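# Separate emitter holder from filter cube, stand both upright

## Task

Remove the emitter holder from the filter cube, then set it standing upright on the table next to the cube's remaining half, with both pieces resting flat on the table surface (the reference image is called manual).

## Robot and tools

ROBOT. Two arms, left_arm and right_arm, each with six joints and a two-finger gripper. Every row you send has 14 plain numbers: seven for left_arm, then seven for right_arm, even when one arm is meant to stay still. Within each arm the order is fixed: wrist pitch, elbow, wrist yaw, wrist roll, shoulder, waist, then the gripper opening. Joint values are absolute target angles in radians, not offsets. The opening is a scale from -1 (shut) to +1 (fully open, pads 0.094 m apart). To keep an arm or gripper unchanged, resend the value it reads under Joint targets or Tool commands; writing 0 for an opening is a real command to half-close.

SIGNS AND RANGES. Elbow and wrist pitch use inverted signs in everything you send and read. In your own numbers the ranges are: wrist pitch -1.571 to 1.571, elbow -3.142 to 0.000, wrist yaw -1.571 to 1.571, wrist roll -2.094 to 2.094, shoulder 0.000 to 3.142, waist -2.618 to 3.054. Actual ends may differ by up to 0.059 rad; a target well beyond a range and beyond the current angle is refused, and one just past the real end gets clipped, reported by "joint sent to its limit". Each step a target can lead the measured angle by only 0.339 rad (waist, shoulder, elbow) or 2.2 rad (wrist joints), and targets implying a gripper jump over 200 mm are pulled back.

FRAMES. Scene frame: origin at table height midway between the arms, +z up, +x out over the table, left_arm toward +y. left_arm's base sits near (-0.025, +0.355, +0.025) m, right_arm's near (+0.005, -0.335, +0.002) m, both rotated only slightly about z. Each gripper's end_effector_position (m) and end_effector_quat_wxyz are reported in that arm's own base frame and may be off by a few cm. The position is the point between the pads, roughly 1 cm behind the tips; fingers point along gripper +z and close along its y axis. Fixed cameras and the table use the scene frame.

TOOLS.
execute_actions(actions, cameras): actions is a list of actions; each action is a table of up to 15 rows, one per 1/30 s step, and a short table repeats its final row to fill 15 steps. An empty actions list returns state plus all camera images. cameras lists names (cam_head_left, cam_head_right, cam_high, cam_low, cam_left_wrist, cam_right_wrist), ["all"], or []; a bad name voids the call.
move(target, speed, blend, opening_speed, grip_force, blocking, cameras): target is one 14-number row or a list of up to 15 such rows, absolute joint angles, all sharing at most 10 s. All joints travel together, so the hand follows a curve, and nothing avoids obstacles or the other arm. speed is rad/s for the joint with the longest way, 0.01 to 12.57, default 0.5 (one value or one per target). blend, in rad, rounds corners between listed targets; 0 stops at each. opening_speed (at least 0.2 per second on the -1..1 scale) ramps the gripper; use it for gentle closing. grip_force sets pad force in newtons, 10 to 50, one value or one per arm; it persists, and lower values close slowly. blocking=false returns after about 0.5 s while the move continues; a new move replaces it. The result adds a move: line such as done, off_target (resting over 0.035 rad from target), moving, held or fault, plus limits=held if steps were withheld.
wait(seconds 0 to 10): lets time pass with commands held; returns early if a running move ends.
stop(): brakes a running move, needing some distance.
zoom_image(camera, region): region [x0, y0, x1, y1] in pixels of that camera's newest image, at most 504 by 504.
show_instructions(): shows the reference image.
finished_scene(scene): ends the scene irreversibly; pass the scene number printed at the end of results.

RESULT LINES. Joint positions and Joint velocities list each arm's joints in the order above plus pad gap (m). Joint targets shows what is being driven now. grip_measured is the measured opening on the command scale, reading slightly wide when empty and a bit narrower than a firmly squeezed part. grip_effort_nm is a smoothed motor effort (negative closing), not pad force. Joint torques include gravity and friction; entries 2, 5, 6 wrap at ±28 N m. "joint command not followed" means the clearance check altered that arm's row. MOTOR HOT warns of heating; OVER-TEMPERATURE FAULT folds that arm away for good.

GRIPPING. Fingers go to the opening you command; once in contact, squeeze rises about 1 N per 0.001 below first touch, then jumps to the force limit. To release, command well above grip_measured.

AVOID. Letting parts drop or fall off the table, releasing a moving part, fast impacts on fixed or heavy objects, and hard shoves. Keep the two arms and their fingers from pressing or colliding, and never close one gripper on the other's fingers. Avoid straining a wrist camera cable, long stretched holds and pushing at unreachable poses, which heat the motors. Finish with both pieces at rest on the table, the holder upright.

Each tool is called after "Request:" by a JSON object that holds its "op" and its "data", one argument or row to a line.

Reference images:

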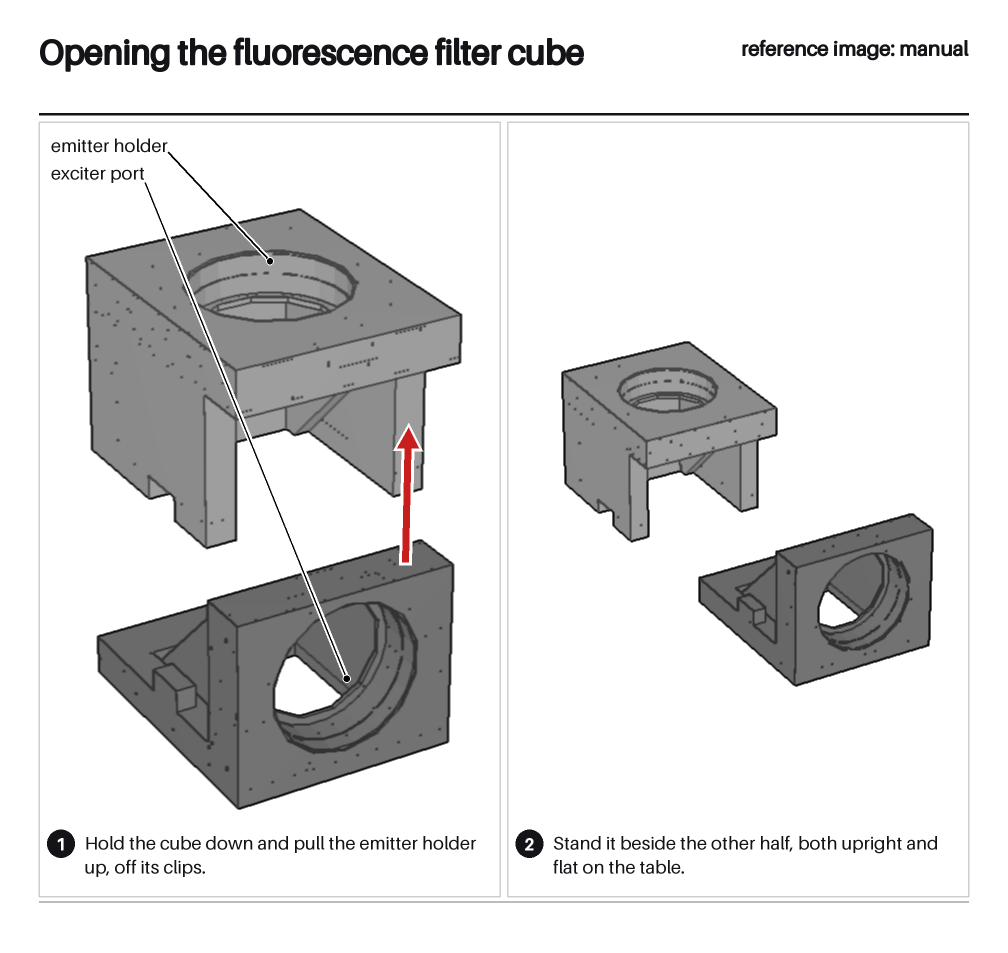

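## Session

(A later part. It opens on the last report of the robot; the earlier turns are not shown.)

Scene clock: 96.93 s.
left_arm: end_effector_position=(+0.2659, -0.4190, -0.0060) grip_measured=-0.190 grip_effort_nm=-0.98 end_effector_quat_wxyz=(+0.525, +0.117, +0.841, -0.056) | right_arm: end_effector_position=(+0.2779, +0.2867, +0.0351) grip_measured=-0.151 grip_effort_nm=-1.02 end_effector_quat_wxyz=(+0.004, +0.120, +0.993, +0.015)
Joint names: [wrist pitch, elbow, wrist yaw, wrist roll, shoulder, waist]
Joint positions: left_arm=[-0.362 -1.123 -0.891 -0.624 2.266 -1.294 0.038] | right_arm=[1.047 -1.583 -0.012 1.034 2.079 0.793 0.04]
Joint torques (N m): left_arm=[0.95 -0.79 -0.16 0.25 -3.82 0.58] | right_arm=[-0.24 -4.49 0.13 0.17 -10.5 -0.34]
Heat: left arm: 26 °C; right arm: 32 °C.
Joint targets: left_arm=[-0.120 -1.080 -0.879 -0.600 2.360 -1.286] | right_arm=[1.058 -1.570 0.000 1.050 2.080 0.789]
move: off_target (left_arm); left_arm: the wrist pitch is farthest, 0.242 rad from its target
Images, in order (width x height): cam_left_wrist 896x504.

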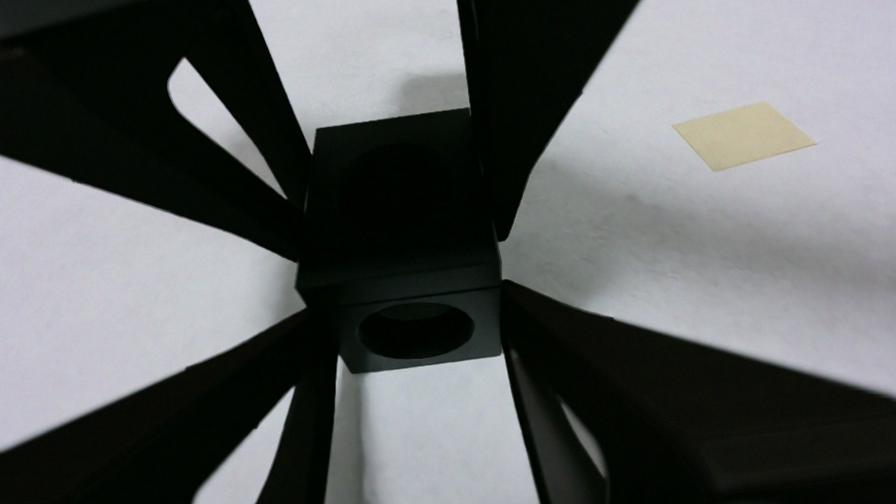

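Request:
{"op": "move", "data": {
  "target": [
    [-0.12,-1.08,-0.879,-0.600,2.36,-1.286,-0.4,1.171,-1.680,0,1.050,2.012,0.789,-0.4]
  ],
  "speed": 0.12,
  "cameras": ["cam_left_wrist"]
}}

Scene clock: 99.07 s.
left_arm: end_effector_position=(+0.2694, -0.4097, -0.0029) grip_measured=-0.190 grip_effort_nm=-0.98 end_effector_quat_wxyz=(+0.538, +0.110, +0.835, -0.031) | right_arm: end_effector_position=(+0.2818, +0.2969, +0.0440) grip_measured=-0.151 grip_effort_nm=-1.02 end_effector_quat_wxyz=(+0.006, +0.105, +0.994, +0.033)
Joint names: [wrist pitch, elbow, wrist yaw, wrist roll, shoulder, waist]
Joint positions: left_arm=[-0.342 -1.123 -0.946 -0.623 2.266 -1.294 0.038] | right_arm=[1.05 -1.618 -0.031 1.006 2.079 0.795 0.04]
Joint torques (N m): left_arm=[0.8 -0.83 0.34 0.25 -3.74 0.73] | right_arm=[0.79 -12.01 0.33 0.45 -16.43 -0.58]
Heat: left arm: 26 °C; right arm: 32 °C.
Joint targets: left_arm=[-0.120 -1.080 -0.879 -0.600 2.360 -1.286] | right_arm=[1.171 -1.680 0.000 1.050 2.012 0.789]
move: off_target (left_arm, right_arm); left_arm: the wrist pitch is farthest, 0.222 rad from its target; right_arm: the wrist pitch is farthest, 0.121 rad from its target
Images, in order (width x height): cam_left_wrist 896x504.

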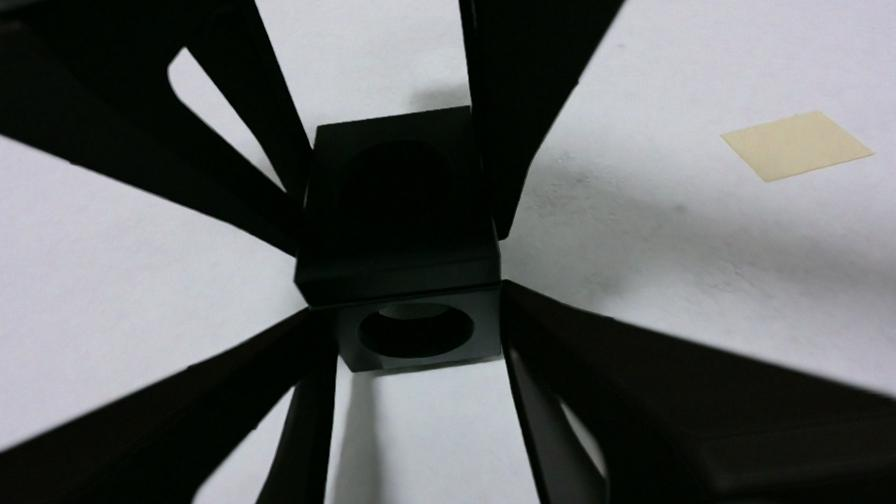

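Request:
{"op": "move", "data": {
  "target": [
    [-0.12,-1.08,-0.879,-0.600,2.42,-1.286,-0.5,1.245,-1.735,0,1.050,1.985,0.789,-0.5]
  ],
  "speed": 0.12,
  "cameras": ["cam_left_wrist"]
}}

Scene clock: 102.63 s.
left_arm: end_effector_position=(+0.2750, -0.4087, +0.0005) grip_measured=-0.190 grip_effort_nm=-0.98 end_effector_quat_wxyz=(+0.558, +0.087, +0.825, -0.027) | right_arm: end_effector_position=(+0.2868, +0.2970, +0.0544) grip_measured=-0.156 grip_effort_nm=-1.02 end_effector_quat_wxyz=(+0.016, +0.099, +0.995, +0.029)
Joint names: [wrist pitch, elbow, wrist yaw, wrist roll, shoulder, waist]
Joint positions: left_arm=[-0.38 -1.138 -1.002 -0.631 2.292 -1.294 0.038] | right_arm=[1.086 -1.66 -0.012 0.994 2.079 0.795 0.04]
Joint torques (N m): left_arm=[1.19 0.34 0.92 0.34 -1.51 0.66] | right_arm=[1.15 -13.39 0.11 0.54 -18.81 -0.57]
Heat: left arm: 26 °C; right arm: 33 °C.
Joint targets: left_arm=[-0.120 -1.080 -0.879 -0.600 2.420 -1.286] | right_arm=[1.245 -1.735 0.000 1.050 1.985 0.789]
move: off_target (left_arm, right_arm); left_arm: the wrist pitch is farthest, 0.260 rad from its target; right_arm: the wrist pitch is farthest, 0.159 rad from its target
Images, in order (width x height): cam_left_wrist 896x504.

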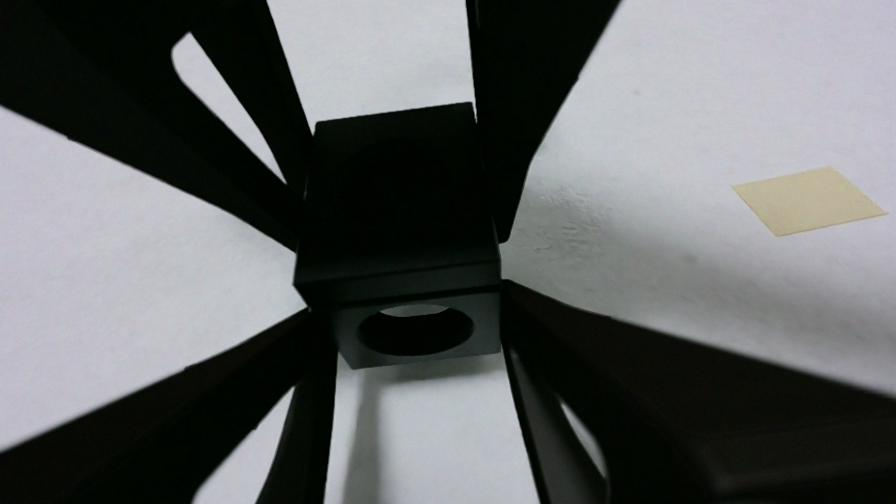

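Request:
{"op": "zoom_image", "data": {
  "camera": "cam_left_wrist",
  "region": [270, 200, 550, 420]
}}

Scaled by 1.800 from the camera's 896x504 image, which has a finer 1280x720 frame.

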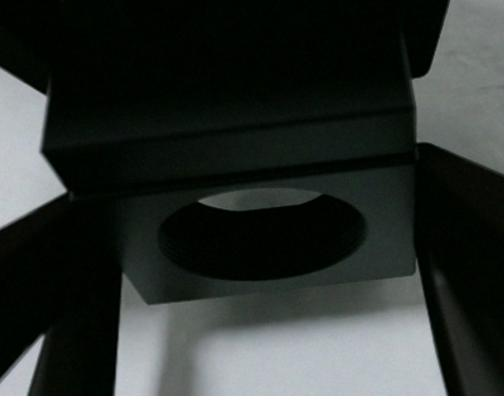

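Request:
{"op": "move", "data": {
  "target": [
    [-0.40,-1.118,-0.879,-0.600,2.290,-1.286,-0.5,1.285,-1.765,0,1.050,1.985,0.789,-0.5]
  ],
  "speed": 0.15,
  "cameras": ["cam_left_wrist"]
}}

Scene clock: 108.23 s.
left_arm: end_effector_position=(+0.2737, -0.4209, -0.0032) grip_measured=-0.190 grip_effort_nm=-0.98 end_effector_quat_wxyz=(+0.548, +0.098, +0.829, -0.058) | right_arm: end_effector_position=(+0.2751, +0.2850, +0.0987) grip_measured=-0.158 grip_effort_nm=-1.02 end_effector_quat_wxyz=(+0.009, +0.121, +0.992, +0.022)
Joint names: [wrist pitch, elbow, wrist yaw, wrist roll, shoulder, waist]
Joint positions: left_arm=[-0.437 -1.135 -0.936 -0.609 2.299 -1.29 0.038] | right_arm=[1.251 -1.738 -0.012 1.039 2.012 0.795 0.04]
Joint torques (N m): left_arm=[-1.16 -2.7 0.22 0.07 -11.04 0.34] | right_arm=[-0.04 -8.66 0.12 0.09 -12.53 -0.57]
Heat: left arm: 26 °C; right arm: 34 °C.
Joint targets: left_arm=[-0.400 -1.118 -0.879 -0.600 2.290 -1.286] | right_arm=[1.285 -1.765 0.000 1.050 1.985 0.789]
move: off_target (left_arm); left_arm: the wrist yaw is farthest, 0.057 rad from its target
Images, in order (width x height): cam_left_wrist 896x504.

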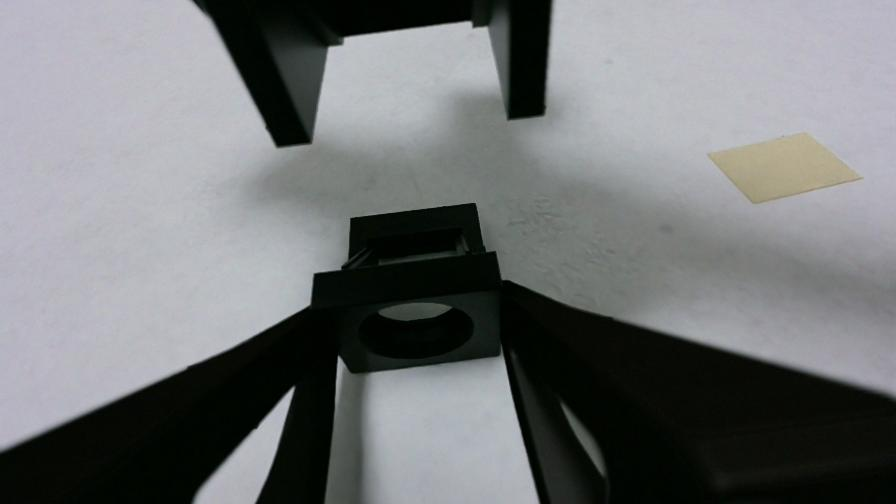

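Request:
{"op": "move", "data": {
  "target": [
    [-0.40,-1.118,-0.879,-0.600,2.290,-1.286,-0.4,1.285,-1.765,0,1.050,2.030,0.60,-0.45],
    [-0.40,-1.118,-0.879,-0.600,2.290,-1.286,-0.4,1.115,-1.611,0,1.050,2.080,0.50,-0.45]
  ],
  "speed": [0.4, 0.2],
  "blend": [0.04, 0],
  "cameras": ["cam_left_wrist", "cam_right_wrist", "cam_head_left"]
}}

Scene clock: 113.87 s.
left_arm: end_effector_position=(+0.2737, -0.4210, -0.0032) grip_measured=-0.190 grip_effort_nm=-0.98 end_effector_quat_wxyz=(+0.548, +0.098, +0.829, -0.058) | right_arm: end_effector_position=(+0.3460, +0.1942, +0.0473) grip_measured=-0.158 grip_effort_nm=-1.02 end_effector_quat_wxyz=(+0.003, +0.264, +0.965, +0.009)
Joint names: [wrist pitch, elbow, wrist yaw, wrist roll, shoulder, waist]
Joint positions: left_arm=[-0.438 -1.135 -0.936 -0.609 2.299 -1.29 0.038] | right_arm=[1.103 -1.618 -0.008 1.039 2.069 0.505 0.04]
Joint torques (N m): left_arm=[-1.16 -2.65 0.25 0.07 -11.1 0.34] | right_arm=[-0.2 -5.08 0.09 0.09 -9.68 -0.47]
Heat: left arm: 27 °C; right arm: 33 °C.
Joint targets: left_arm=[-0.400 -1.118 -0.879 -0.600 2.290 -1.286] | right_arm=[1.115 -1.611 0.000 1.050 2.080 0.500]
move: off_target (left_arm); blend cut to 0 rad at target 1; left_arm: the wrist yaw is farthest, 0.057 rad from its target
Images, in order (width x height): cam_head_left 896x504, cam_left_wrist 896x504, cam_right_wrist 896x504.

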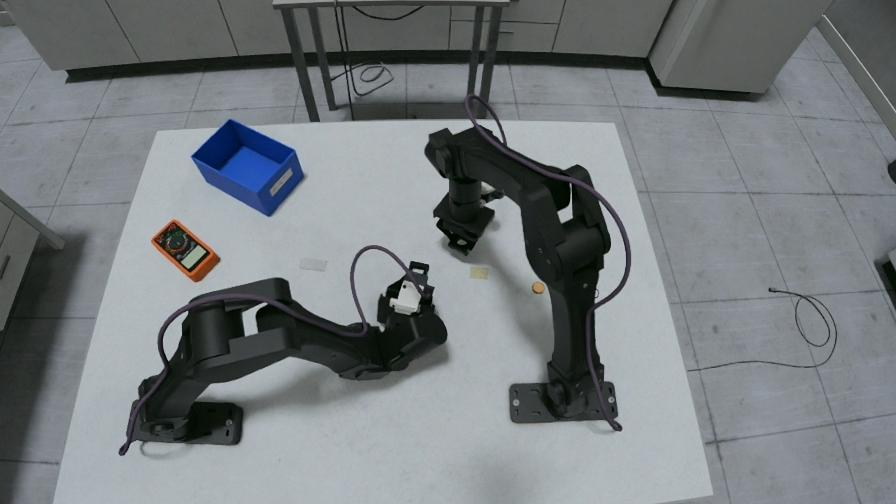

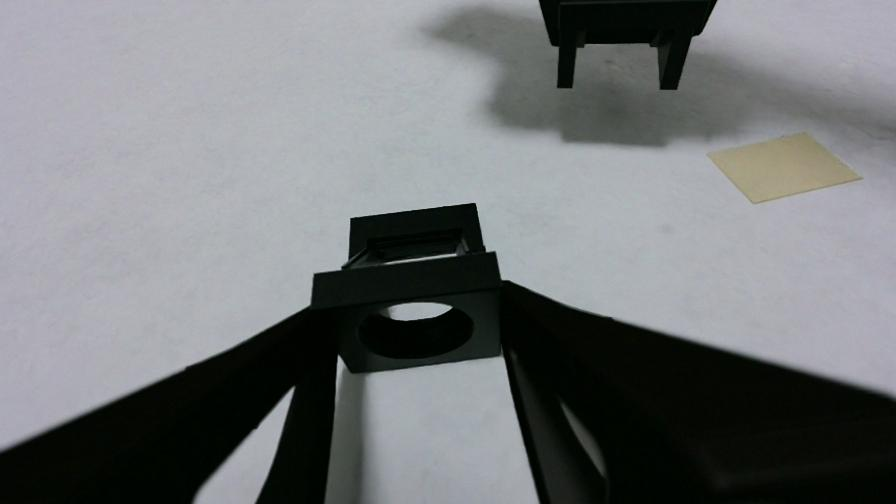

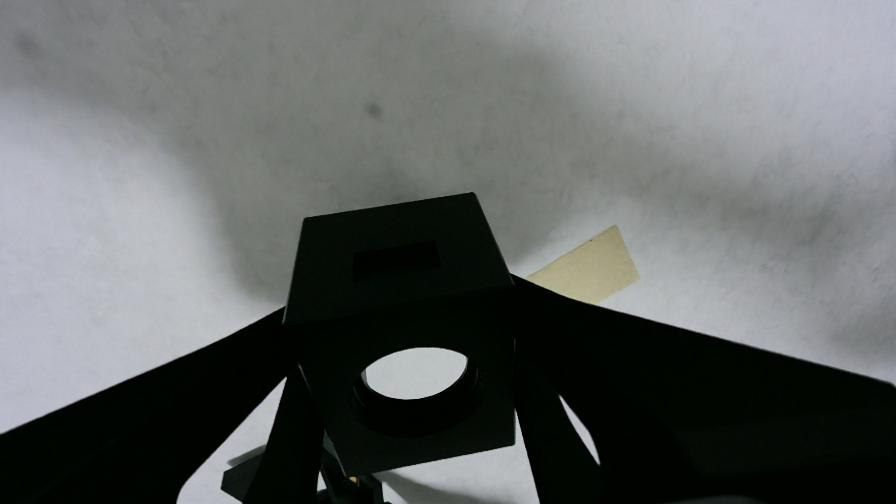

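Request:
{"op": "move", "data": {
  "target": [
    [-0.40,-1.118,-0.879,-0.600,2.290,-1.286,-0.4,1.048,-1.562,0,1.050,2.094,0.50,-0.45]
  ],
  "speed": 0.12,
  "cameras": ["cam_right_wrist"]
}}

Scene clock: 115.70 s.
left_arm: end_effector_position=(+0.2737, -0.4210, -0.0032) grip_measured=-0.190 grip_effort_nm=-0.98 end_effector_quat_wxyz=(+0.548, +0.098, +0.829, -0.058) | right_arm: end_effector_position=(+0.3467, +0.1946, +0.0313) grip_measured=-0.158 grip_effort_nm=-1.02 end_effector_quat_wxyz=(+0.006, +0.264, +0.965, +0.011)
Joint names: [wrist pitch, elbow, wrist yaw, wrist roll, shoulder, waist]
Joint positions: left_arm=[-0.438 -1.135 -0.936 -0.609 2.299 -1.29 0.038] | right_arm=[1.037 -1.57 -0.008 1.039 2.08 0.505 0.04]
Joint torques (N m): left_arm=[-1.18 -2.66 0.23 0.06 -11.12 0.34] | right_arm=[-0.19 -4.86 0.09 0.11 -9.57 -0.55]
Heat: left arm: 27 °C; right arm: 33 °C.
Joint targets: left_arm=[-0.400 -1.118 -0.879 -0.600 2.290 -1.286] | right_arm=[1.048 -1.562 0.000 1.050 2.094 0.500]
move: off_target (left_arm); left_arm: the wrist yaw is farthest, 0.057 rad from its target
Images, in order (width x height): cam_right_wrist 896x504.

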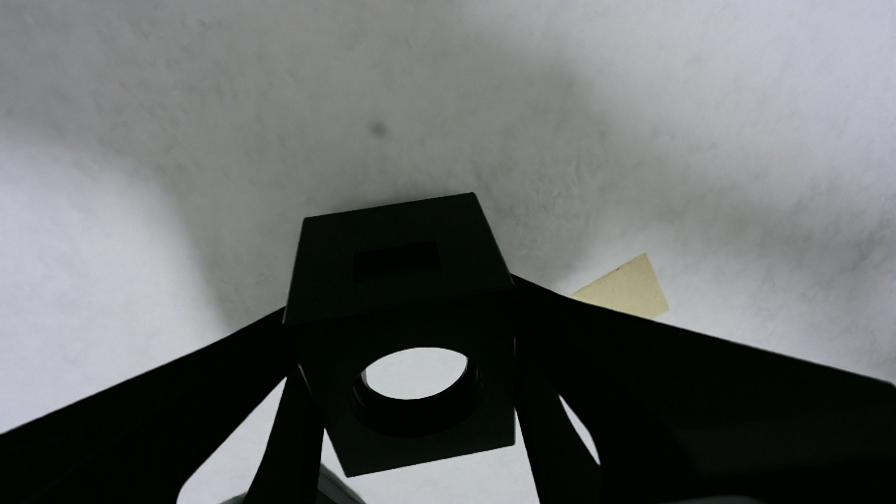

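Request:
{"op": "move", "data": {
  "target": [
    [-0.40,-1.118,-0.879,-0.600,2.290,-1.286,-0.4,1.097,-1.562,-0.066,1.050,2.094,0.50,-0.45]
  ],
  "speed": 0.15,
  "cameras": ["cam_right_wrist", "cam_left_wrist"]
}}

Scene clock: 119.60 s.
left_arm: end_effector_position=(+0.2737, -0.4210, -0.0032) grip_measured=-0.190 grip_effort_nm=-0.98 end_effector_quat_wxyz=(+0.548, +0.098, +0.829, -0.058) | right_arm: end_effector_position=(+0.3362, +0.2005, +0.0316) grip_measured=-0.158 grip_effort_nm=-1.02 end_effector_quat_wxyz=(-0.023, +0.264, +0.964, +0.023)
Joint names: [wrist pitch, elbow, wrist yaw, wrist roll, shoulder, waist]
Joint positions: left_arm=[-0.438 -1.135 -0.936 -0.609 2.299 -1.29 0.038] | right_arm=[1.062 -1.57 -0.065 1.039 2.08 0.505 0.04]
Joint torques (N m): left_arm=[-1.17 -2.65 0.23 0.07 -11.07 0.35] | right_arm=[0.07 -4.86 -0.03 0.1 -9.44 -0.5]
Heat: left arm: 28 °C; right arm: 32 °C.
Joint targets: left_arm=[-0.400 -1.118 -0.879 -0.600 2.290 -1.286] | right_arm=[1.097 -1.562 -0.066 1.050 2.094 0.500]
move: off_target (left_arm); left_arm: the wrist yaw is farthest, 0.057 rad from its target
Images, in order (width x height): cam_left_wrist 896x504, cam_right_wrist 896x504.

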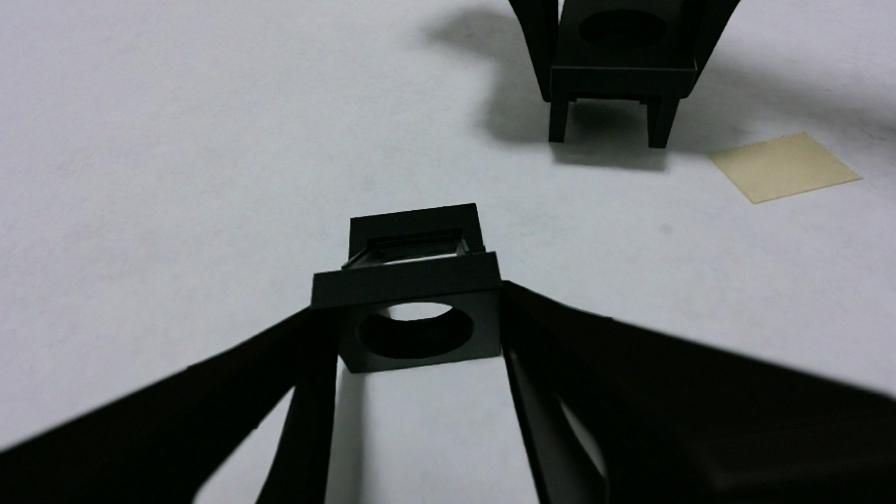

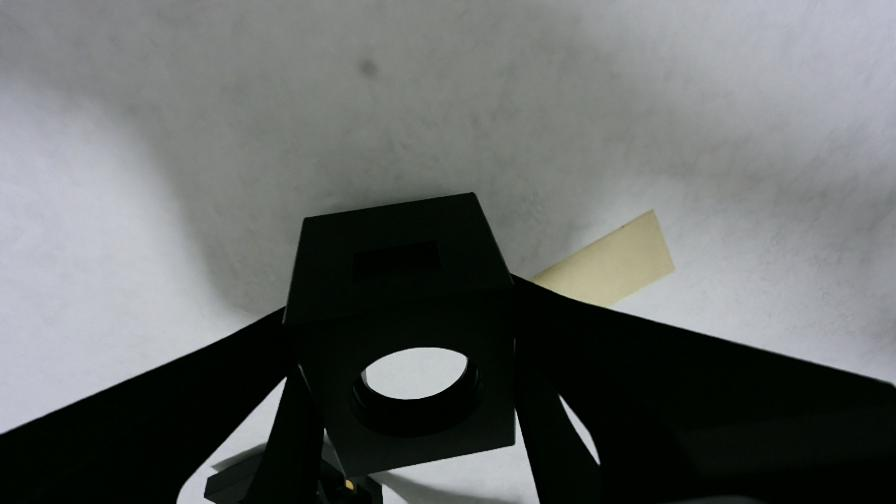

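Request:
{"op": "move", "data": {
  "target": [
    [-0.40,-1.118,-0.879,-0.600,2.290,-1.286,-0.4,1.090,-1.550,-0.066,1.050,2.094,0.50,-0.45]
  ],
  "speed": 0.1,
  "cameras": ["cam_left_wrist"]
}}

Request:
{"op": "zoom_image", "data": {
  "camera": "cam_left_wrist",
  "region": [480, 0, 760, 220]
}}

Scene clock: 122.13 s.
left_arm: end_effector_position=(+0.2737, -0.4210, -0.0032) grip_measured=-0.190 grip_effort_nm=-0.98 end_effector_quat_wxyz=(+0.548, +0.098, +0.829, -0.058) | right_arm: end_effector_position=(+0.3330, +0.1988, +0.0290) grip_measured=-0.158 grip_effort_nm=-1.02 end_effector_quat_wxyz=(-0.027, +0.264, +0.964, +0.019)
Joint names: [wrist pitch, elbow, wrist yaw, wrist roll, shoulder, waist]
Joint positions: left_arm=[-0.438 -1.135 -0.936 -0.609 2.299 -1.29 0.038] | right_arm=[1.062 -1.559 -0.065 1.039 2.08 0.505 0.04]
Joint torques (N m): left_arm=[-1.18 -2.7 0.24 0.07 -11.07 0.28] | right_arm=[0.03 -4.75 -0.05 0.08 -9.42 -0.5]
Heat: left arm: 28 °C; right arm: 32 °C.
Joint targets: left_arm=[-0.400 -1.118 -0.879 -0.600 2.290 -1.286] | right_arm=[1.090 -1.550 -0.066 1.050 2.094 0.500]
move: off_target (left_arm); left_arm: the wrist yaw is farthest, 0.057 rad from its target
Images, in order (width x height): cam_left_wrist 896x504.

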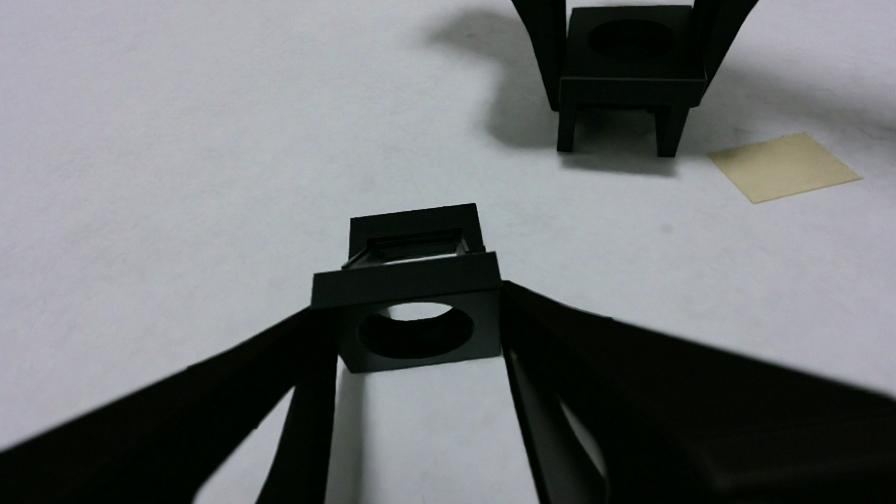

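Scaled by 1.800 from the camera's 896x504 image, which has a finer 1280x720 frame.

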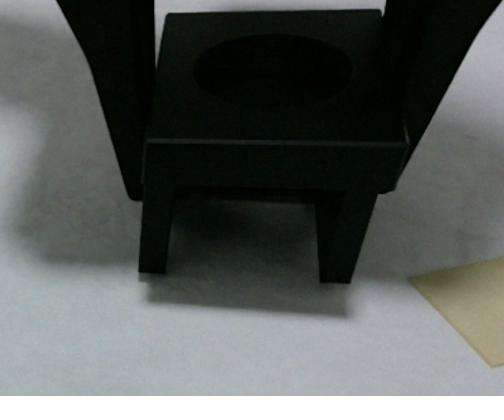

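Request:
{"op": "move", "data": {
  "target": [
    [-0.40,-1.118,-0.879,-0.600,2.290,-1.286,-0.4,1.082,-1.543,-0.066,1.050,2.094,0.50,-0.45]
  ],
  "speed": 0.1,
  "cameras": ["cam_left_wrist"]
}}

Request:
{"op": "zoom_image", "data": {
  "camera": "cam_left_wrist",
  "region": [480, 0, 760, 220]
}}

Scene clock: 123.33 s.
left_arm: end_effector_position=(+0.2737, -0.4210, -0.0032) grip_measured=-0.190 grip_effort_nm=-0.98 end_effector_quat_wxyz=(+0.548, +0.098, +0.829, -0.058) | right_arm: end_effector_position=(+0.3311, +0.1977, +0.0274) grip_measured=-0.158 grip_effort_nm=-1.02 end_effector_quat_wxyz=(-0.030, +0.264, +0.964, +0.017)
Joint names: [wrist pitch, elbow, wrist yaw, wrist roll, shoulder, waist]
Joint positions: left_arm=[-0.438 -1.135 -0.936 -0.609 2.299 -1.29 0.038] | right_arm=[1.062 -1.552 -0.065 1.039 2.08 0.505 0.04]
Joint torques (N m): left_arm=[-1.18 -2.63 0.24 0.06 -11.1 0.29] | right_arm=[-0.04 -4.72 -0.07 0.1 -9.37 -0.5]
Heat: left arm: 29 °C; right arm: 32 °C.
Joint targets: left_arm=[-0.400 -1.118 -0.879 -0.600 2.290 -1.286] | right_arm=[1.082 -1.543 -0.066 1.050 2.094 0.500]
move: off_target (left_arm); left_arm: the wrist yaw is farthest, 0.057 rad from its target
Images, in order (width x height): cam_left_wrist 896x504.

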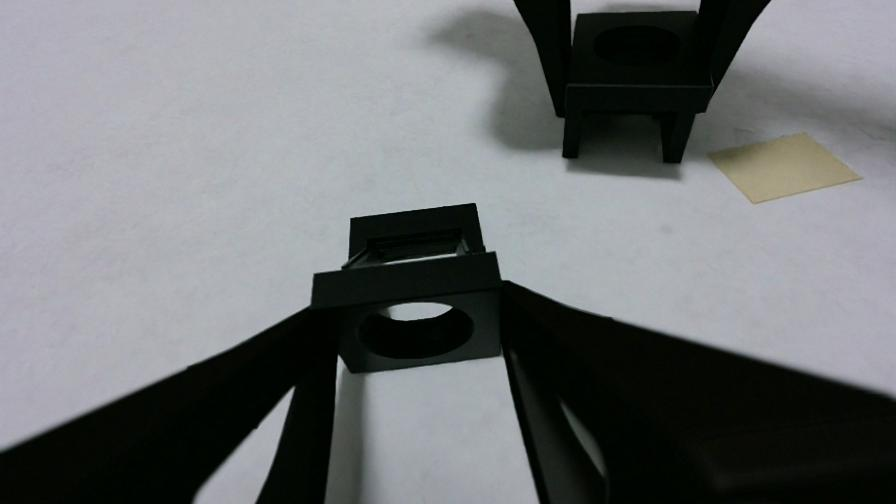

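Scaled by 1.800 from the camera's 896x504 image, which has a finer 1280x720 frame.

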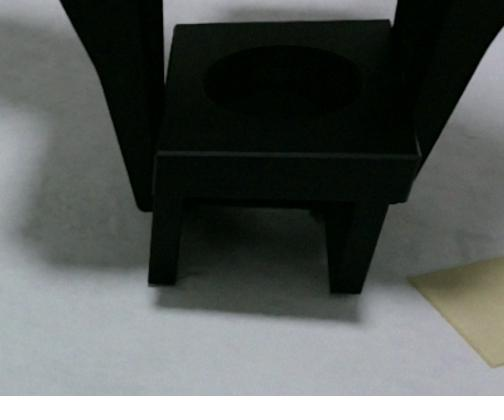

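Request:
{"op": "move", "data": {
  "target": [
    [-0.40,-1.118,-0.879,-0.600,2.290,-1.286,-0.4,1.062,-1.537,-0.066,1.050,2.094,0.50,-0.45]
  ],
  "speed": 0.1,
  "cameras": ["cam_left_wrist"]
}}

Request:
{"op": "zoom_image", "data": {
  "camera": "cam_left_wrist",
  "region": [480, 0, 760, 220]
}}

Scene clock: 124.43 s.
left_arm: end_effector_position=(+0.2737, -0.4210, -0.0032) grip_measured=-0.190 grip_effort_nm=-0.98 end_effector_quat_wxyz=(+0.548, +0.098, +0.829, -0.058) | right_arm: end_effector_position=(+0.3325, +0.1986, +0.0266) grip_measured=-0.158 grip_effort_nm=-1.02 end_effector_quat_wxyz=(-0.027, +0.264, +0.964, +0.019)
Joint names: [wrist pitch, elbow, wrist yaw, wrist roll, shoulder, waist]
Joint positions: left_arm=[-0.438 -1.135 -0.936 -0.609 2.299 -1.29 0.038] | right_arm=[1.052 -1.549 -0.066 1.039 2.08 0.505 0.04]
Joint torques (N m): left_arm=[-1.17 -2.69 0.24 0.07 -11.14 0.35] | right_arm=[-0.15 -4.44 -0.06 0.08 -9.37 -0.49]
Heat: left arm: 29 °C; right arm: 31 °C.
Joint targets: left_arm=[-0.400 -1.118 -0.879 -0.600 2.290 -1.286] | right_arm=[1.062 -1.537 -0.066 1.050 2.094 0.500]
move: off_target (left_arm); left_arm: the wrist yaw is farthest, 0.057 rad from its target
Images, in order (width x height): cam_left_wrist 896x504.

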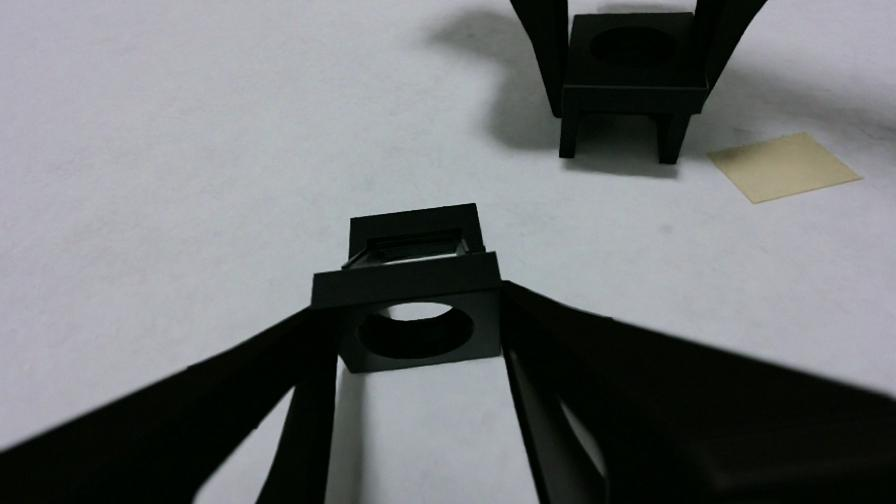

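Scaled by 1.800 from the camera's 896x504 image, which has a finer 1280x720 frame.

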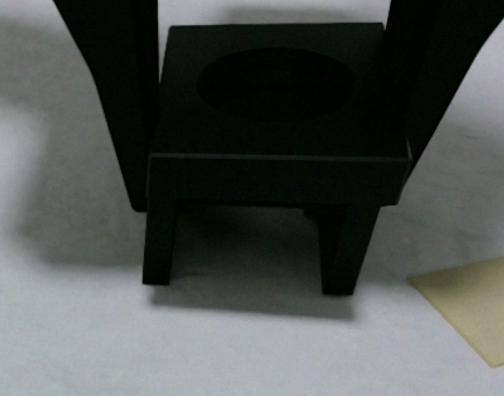

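Request:
{"op": "move", "data": {
  "target": [
    [-0.40,-1.118,-0.879,-0.600,2.290,-1.286,-0.4,1.056,-1.530,-0.066,1.050,2.094,0.50,-0.45]
  ],
  "speed": 0.1,
  "cameras": ["cam_left_wrist", "cam_right_wrist"]
}}

Request:
{"op": "zoom_image", "data": {
  "camera": "cam_left_wrist",
  "region": [480, 0, 760, 220]
}}

Scene clock: 125.60 s.
left_arm: end_effector_position=(+0.2737, -0.4210, -0.0032) grip_measured=-0.190 grip_effort_nm=-0.98 end_effector_quat_wxyz=(+0.548, +0.098, +0.829, -0.058) | right_arm: end_effector_position=(+0.3324, +0.1985, +0.0263) grip_measured=-0.158 grip_effort_nm=-1.02 end_effector_quat_wxyz=(-0.027, +0.264, +0.964, +0.019)
Joint names: [wrist pitch, elbow, wrist yaw, wrist roll, shoulder, waist]
Joint positions: left_arm=[-0.438 -1.135 -0.936 -0.609 2.299 -1.29 0.038] | right_arm=[1.051 -1.548 -0.066 1.039 2.08 0.505 0.04]
Joint torques (N m): left_arm=[-1.17 -2.59 0.24 0.07 -11.12 0.34] | right_arm=[-0.19 -3.9 -0.04 0.08 -9.43 -0.57]
Heat: left arm: 29 °C; right arm: 31 °C.
Joint targets: left_arm=[-0.400 -1.118 -0.879 -0.600 2.290 -1.286] | right_arm=[1.056 -1.530 -0.066 1.050 2.094 0.500]
move: off_target (left_arm); left_arm: the wrist yaw is farthest, 0.057 rad from its target
Images, in order (width x height): cam_left_wrist 896x504, cam_right_wrist 896x504.

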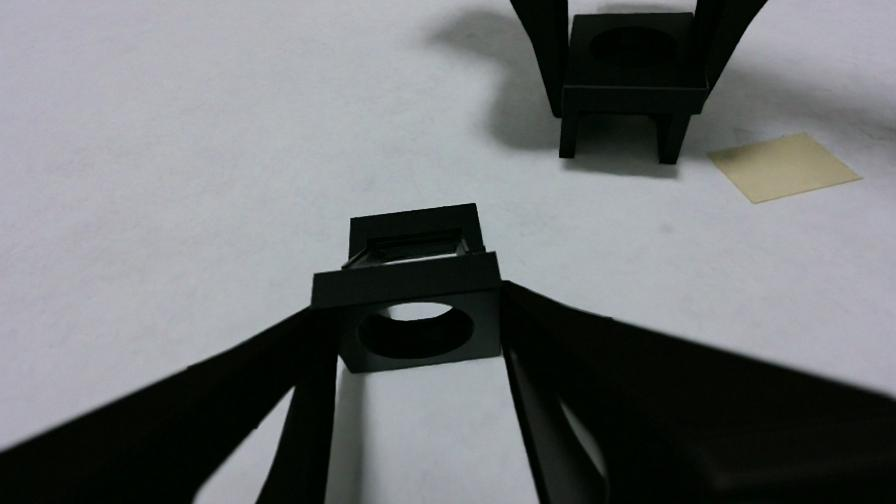

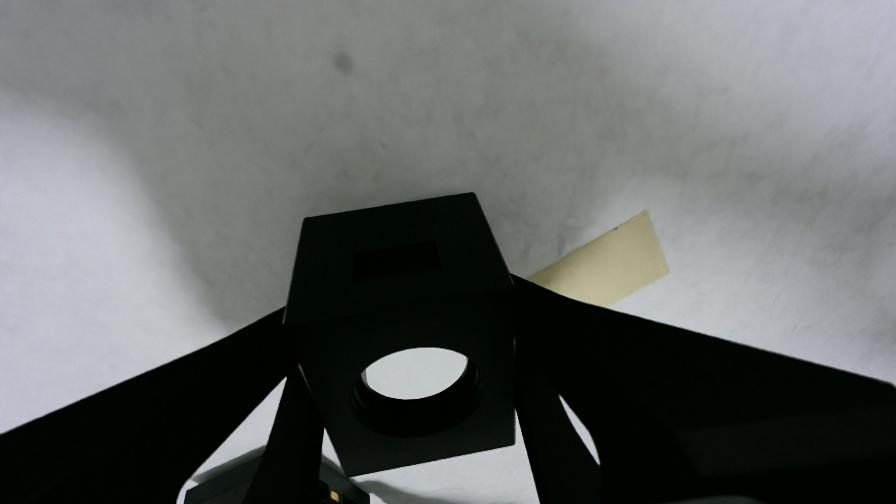

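Scaled by 1.800 from the camera's 896x504 image, which has a finer 1280x720 frame.

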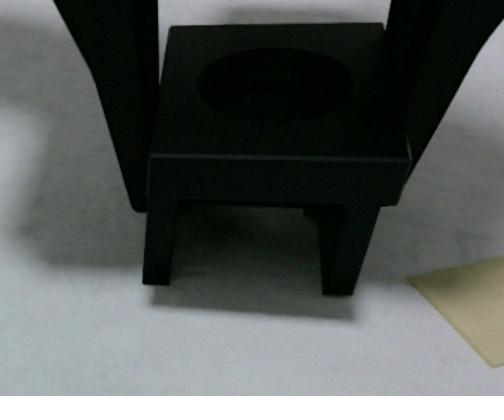

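Request:
{"op": "move", "data": {
  "target": [
    [-0.40,-1.118,-0.879,-0.600,2.290,-1.286,-0.4,1.056,-1.524,-0.066,1.050,2.094,0.50,-0.1],
    [-0.40,-1.118,-0.879,-0.600,2.290,-1.286,-0.4,1.056,-1.530,-0.066,1.050,2.094,0.50,0.3]
  ],
  "speed": 0.1,
  "opening_speed": 0.4,
  "cameras": ["cam_left_wrist", "cam_right_wrist"]
}}

Scene clock: 130.53 s.
left_arm: end_effector_position=(+0.2737, -0.4210, -0.0032) grip_measured=-0.190 grip_effort_nm=-0.98 end_effector_quat_wxyz=(+0.548, +0.098, +0.829, -0.058) | right_arm: end_effector_position=(+0.3306, +0.1979, +0.0235) grip_measured=+0.297 grip_effort_nm=0.15 end_effector_quat_wxyz=(-0.029, +0.264, +0.964, +0.019)
Joint names: [wrist pitch, elbow, wrist yaw, wrist roll, shoulder, waist]
Joint positions: left_arm=[-0.438 -1.135 -0.936 -0.609 2.299 -1.29 0.038] | right_arm=[1.043 -1.536 -0.068 1.04 2.08 0.505 0.061]
Joint torques (N m): left_arm=[-1.17 -2.7 0.25 0.08 -11.1 0.35] | right_arm=[-0.13 -4.94 -0.04 0.08 -9.33 -0.47]
Heat: left arm: 30 °C; right arm: 31 °C.
Joint targets: left_arm=[-0.400 -1.118 -0.879 -0.600 2.290 -1.286] | right_arm=[1.056 -1.530 -0.066 1.050 2.094 0.500]
move: off_target (left_arm); left_arm: the wrist yaw is farthest, 0.057 rad from its target
Images, in order (width x height): cam_left_wrist 896x504, cam_right_wrist 896x504.

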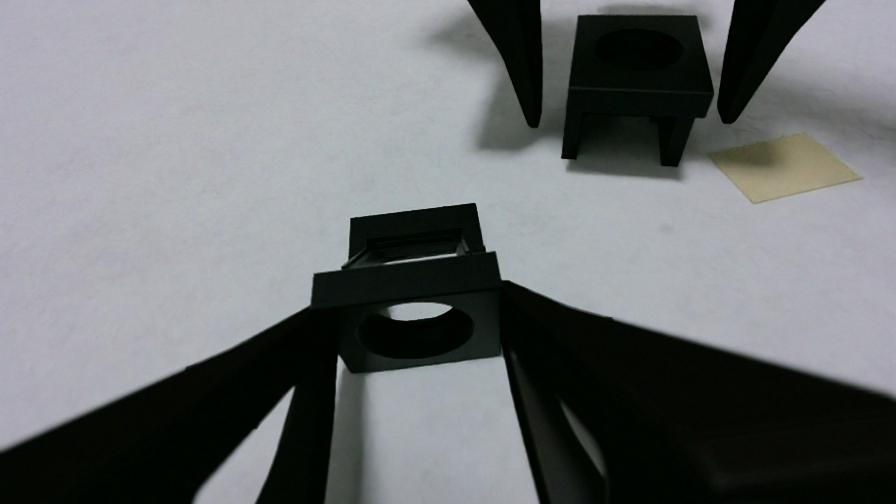

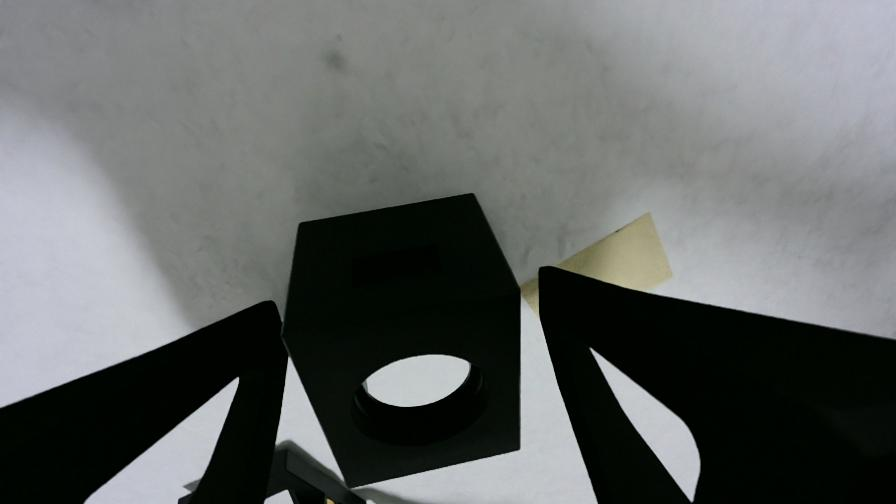

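Request:
{"op": "move", "data": {
  "target": [
    [-0.40,-1.118,-0.879,-0.600,2.290,-1.286,-0.4,1.345,-1.822,-0.066,1.050,2.03,0.50,0.4]
  ],
  "speed": 0.3,
  "cameras": ["cam_left_wrist", "cam_right_wrist"]
}}

Scene clock: 132.63 s.
left_arm: end_effector_position=(+0.2737, -0.4210, -0.0032) grip_measured=-0.190 grip_effort_nm=-0.98 end_effector_quat_wxyz=(+0.548, +0.098, +0.829, -0.058) | right_arm: end_effector_position=(+0.3402, +0.2032, +0.0952) grip_measured=+0.397 grip_effort_nm=0.15 end_effector_quat_wxyz=(-0.025, +0.264, +0.964, +0.023)
Joint names: [wrist pitch, elbow, wrist yaw, wrist roll, shoulder, waist]
Joint positions: left_arm=[-0.438 -1.135 -0.936 -0.609 2.299 -1.29 0.038] | right_arm=[1.312 -1.801 -0.068 1.04 2.064 0.505 0.066]
Joint torques (N m): left_arm=[-1.17 -2.62 0.25 0.08 -11.11 0.29] | right_arm=[0.08 -7.91 -0.02 0.08 -13.46 -0.54]
Heat: left arm: 30 °C; right arm: 30 °C.
Joint targets: left_arm=[-0.400 -1.118 -0.879 -0.600 2.290 -1.286] | right_arm=[1.345 -1.822 -0.066 1.050 2.030 0.500]
move: off_target (left_arm); left_arm: the wrist yaw is farthest, 0.057 rad from its target
Images, in order (width x height): cam_left_wrist 896x504, cam_right_wrist 896x504.

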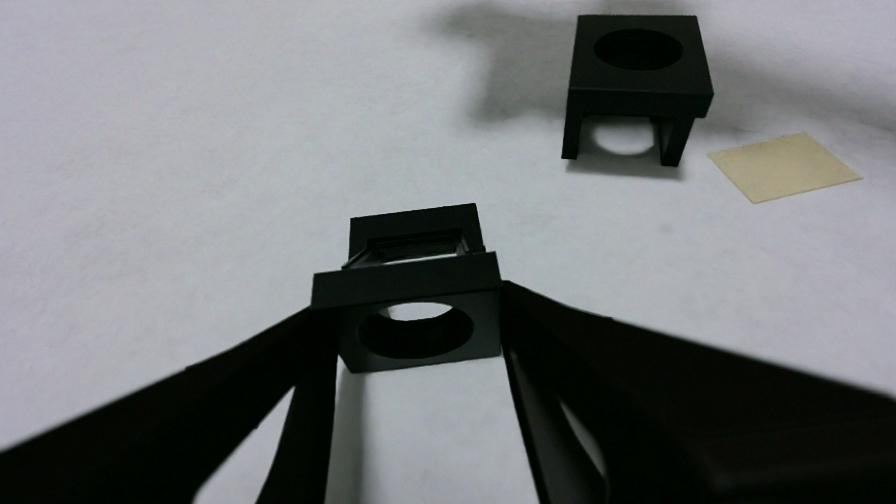

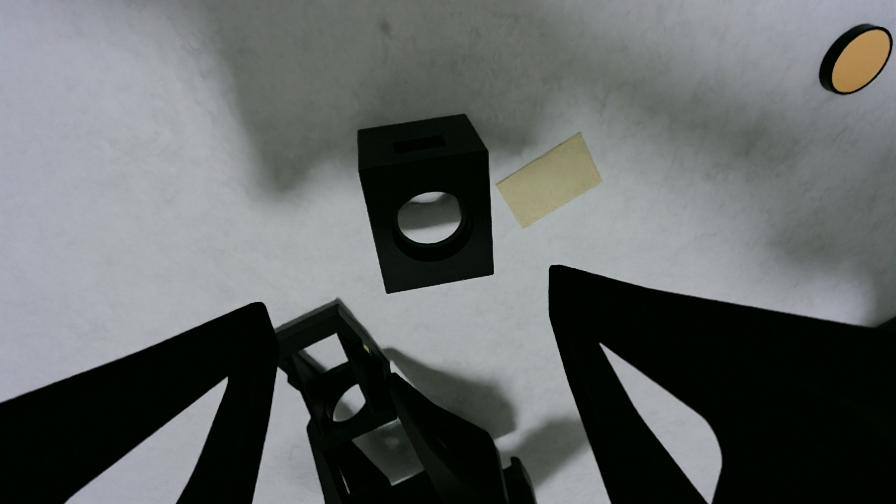

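Request:
{"op": "zoom_image", "data": {
  "camera": "cam_right_wrist",
  "region": [240, 270, 480, 500]
}}

Scaled by 2.100 from the camera's 896x504 image, which has a finer 1280x720 frame.

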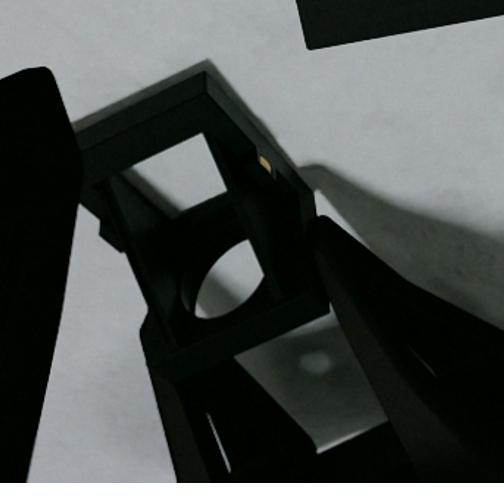

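Request:
{"op": "move", "data": {
  "target": [
    [-0.40,-1.118,-0.879,-0.600,2.290,-1.286,0.4,1.345,-1.822,-0.066,1.050,2.03,0.50,0.4]
  ],
  "opening_speed": 0.4,
  "cameras": ["cam_left_wrist", "cam_right_wrist"]
}}

Scene clock: 138.40 s.
left_arm: end_effector_position=(+0.2705, -0.4222, -0.0108) grip_measured=+0.398 grip_effort_nm=0.15 end_effector_quat_wxyz=(+0.533, +0.113, +0.836, -0.061) | right_arm: end_effector_position=(+0.3401, +0.2032, +0.0952) grip_measured=+0.397 grip_effort_nm=0.15 end_effector_quat_wxyz=(-0.025, +0.264, +0.964, +0.023)
Joint names: [wrist pitch, elbow, wrist yaw, wrist roll, shoulder, waist]
Joint positions: left_arm=[-0.425 -1.128 -0.895 -0.604 2.299 -1.287 0.066] | right_arm=[1.312 -1.801 -0.068 1.04 2.064 0.505 0.066]
Joint torques (N m): left_arm=[-1.31 -3.07 -0.17 0.02 -11.07 0.13] | right_arm=[0.05 -7.84 -0.04 0.08 -13.49 -0.47]
Heat: left arm: 30 °C; right arm: 30 °C.
Joint targets: left_arm=[-0.400 -1.118 -0.879 -0.600 2.290 -1.286] | right_arm=[1.345 -1.822 -0.066 1.050 2.030 0.500]
move: done
Images, in order (width x height): cam_left_wrist 896x504, cam_right_wrist 896x504.

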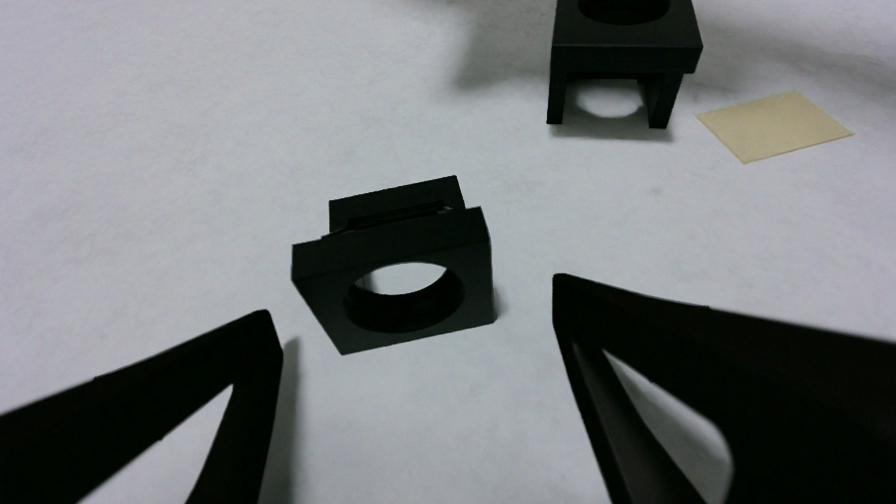

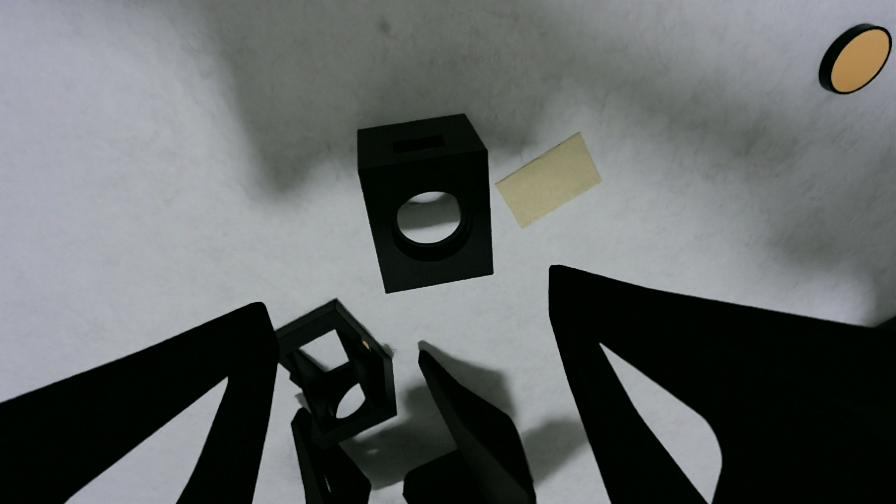

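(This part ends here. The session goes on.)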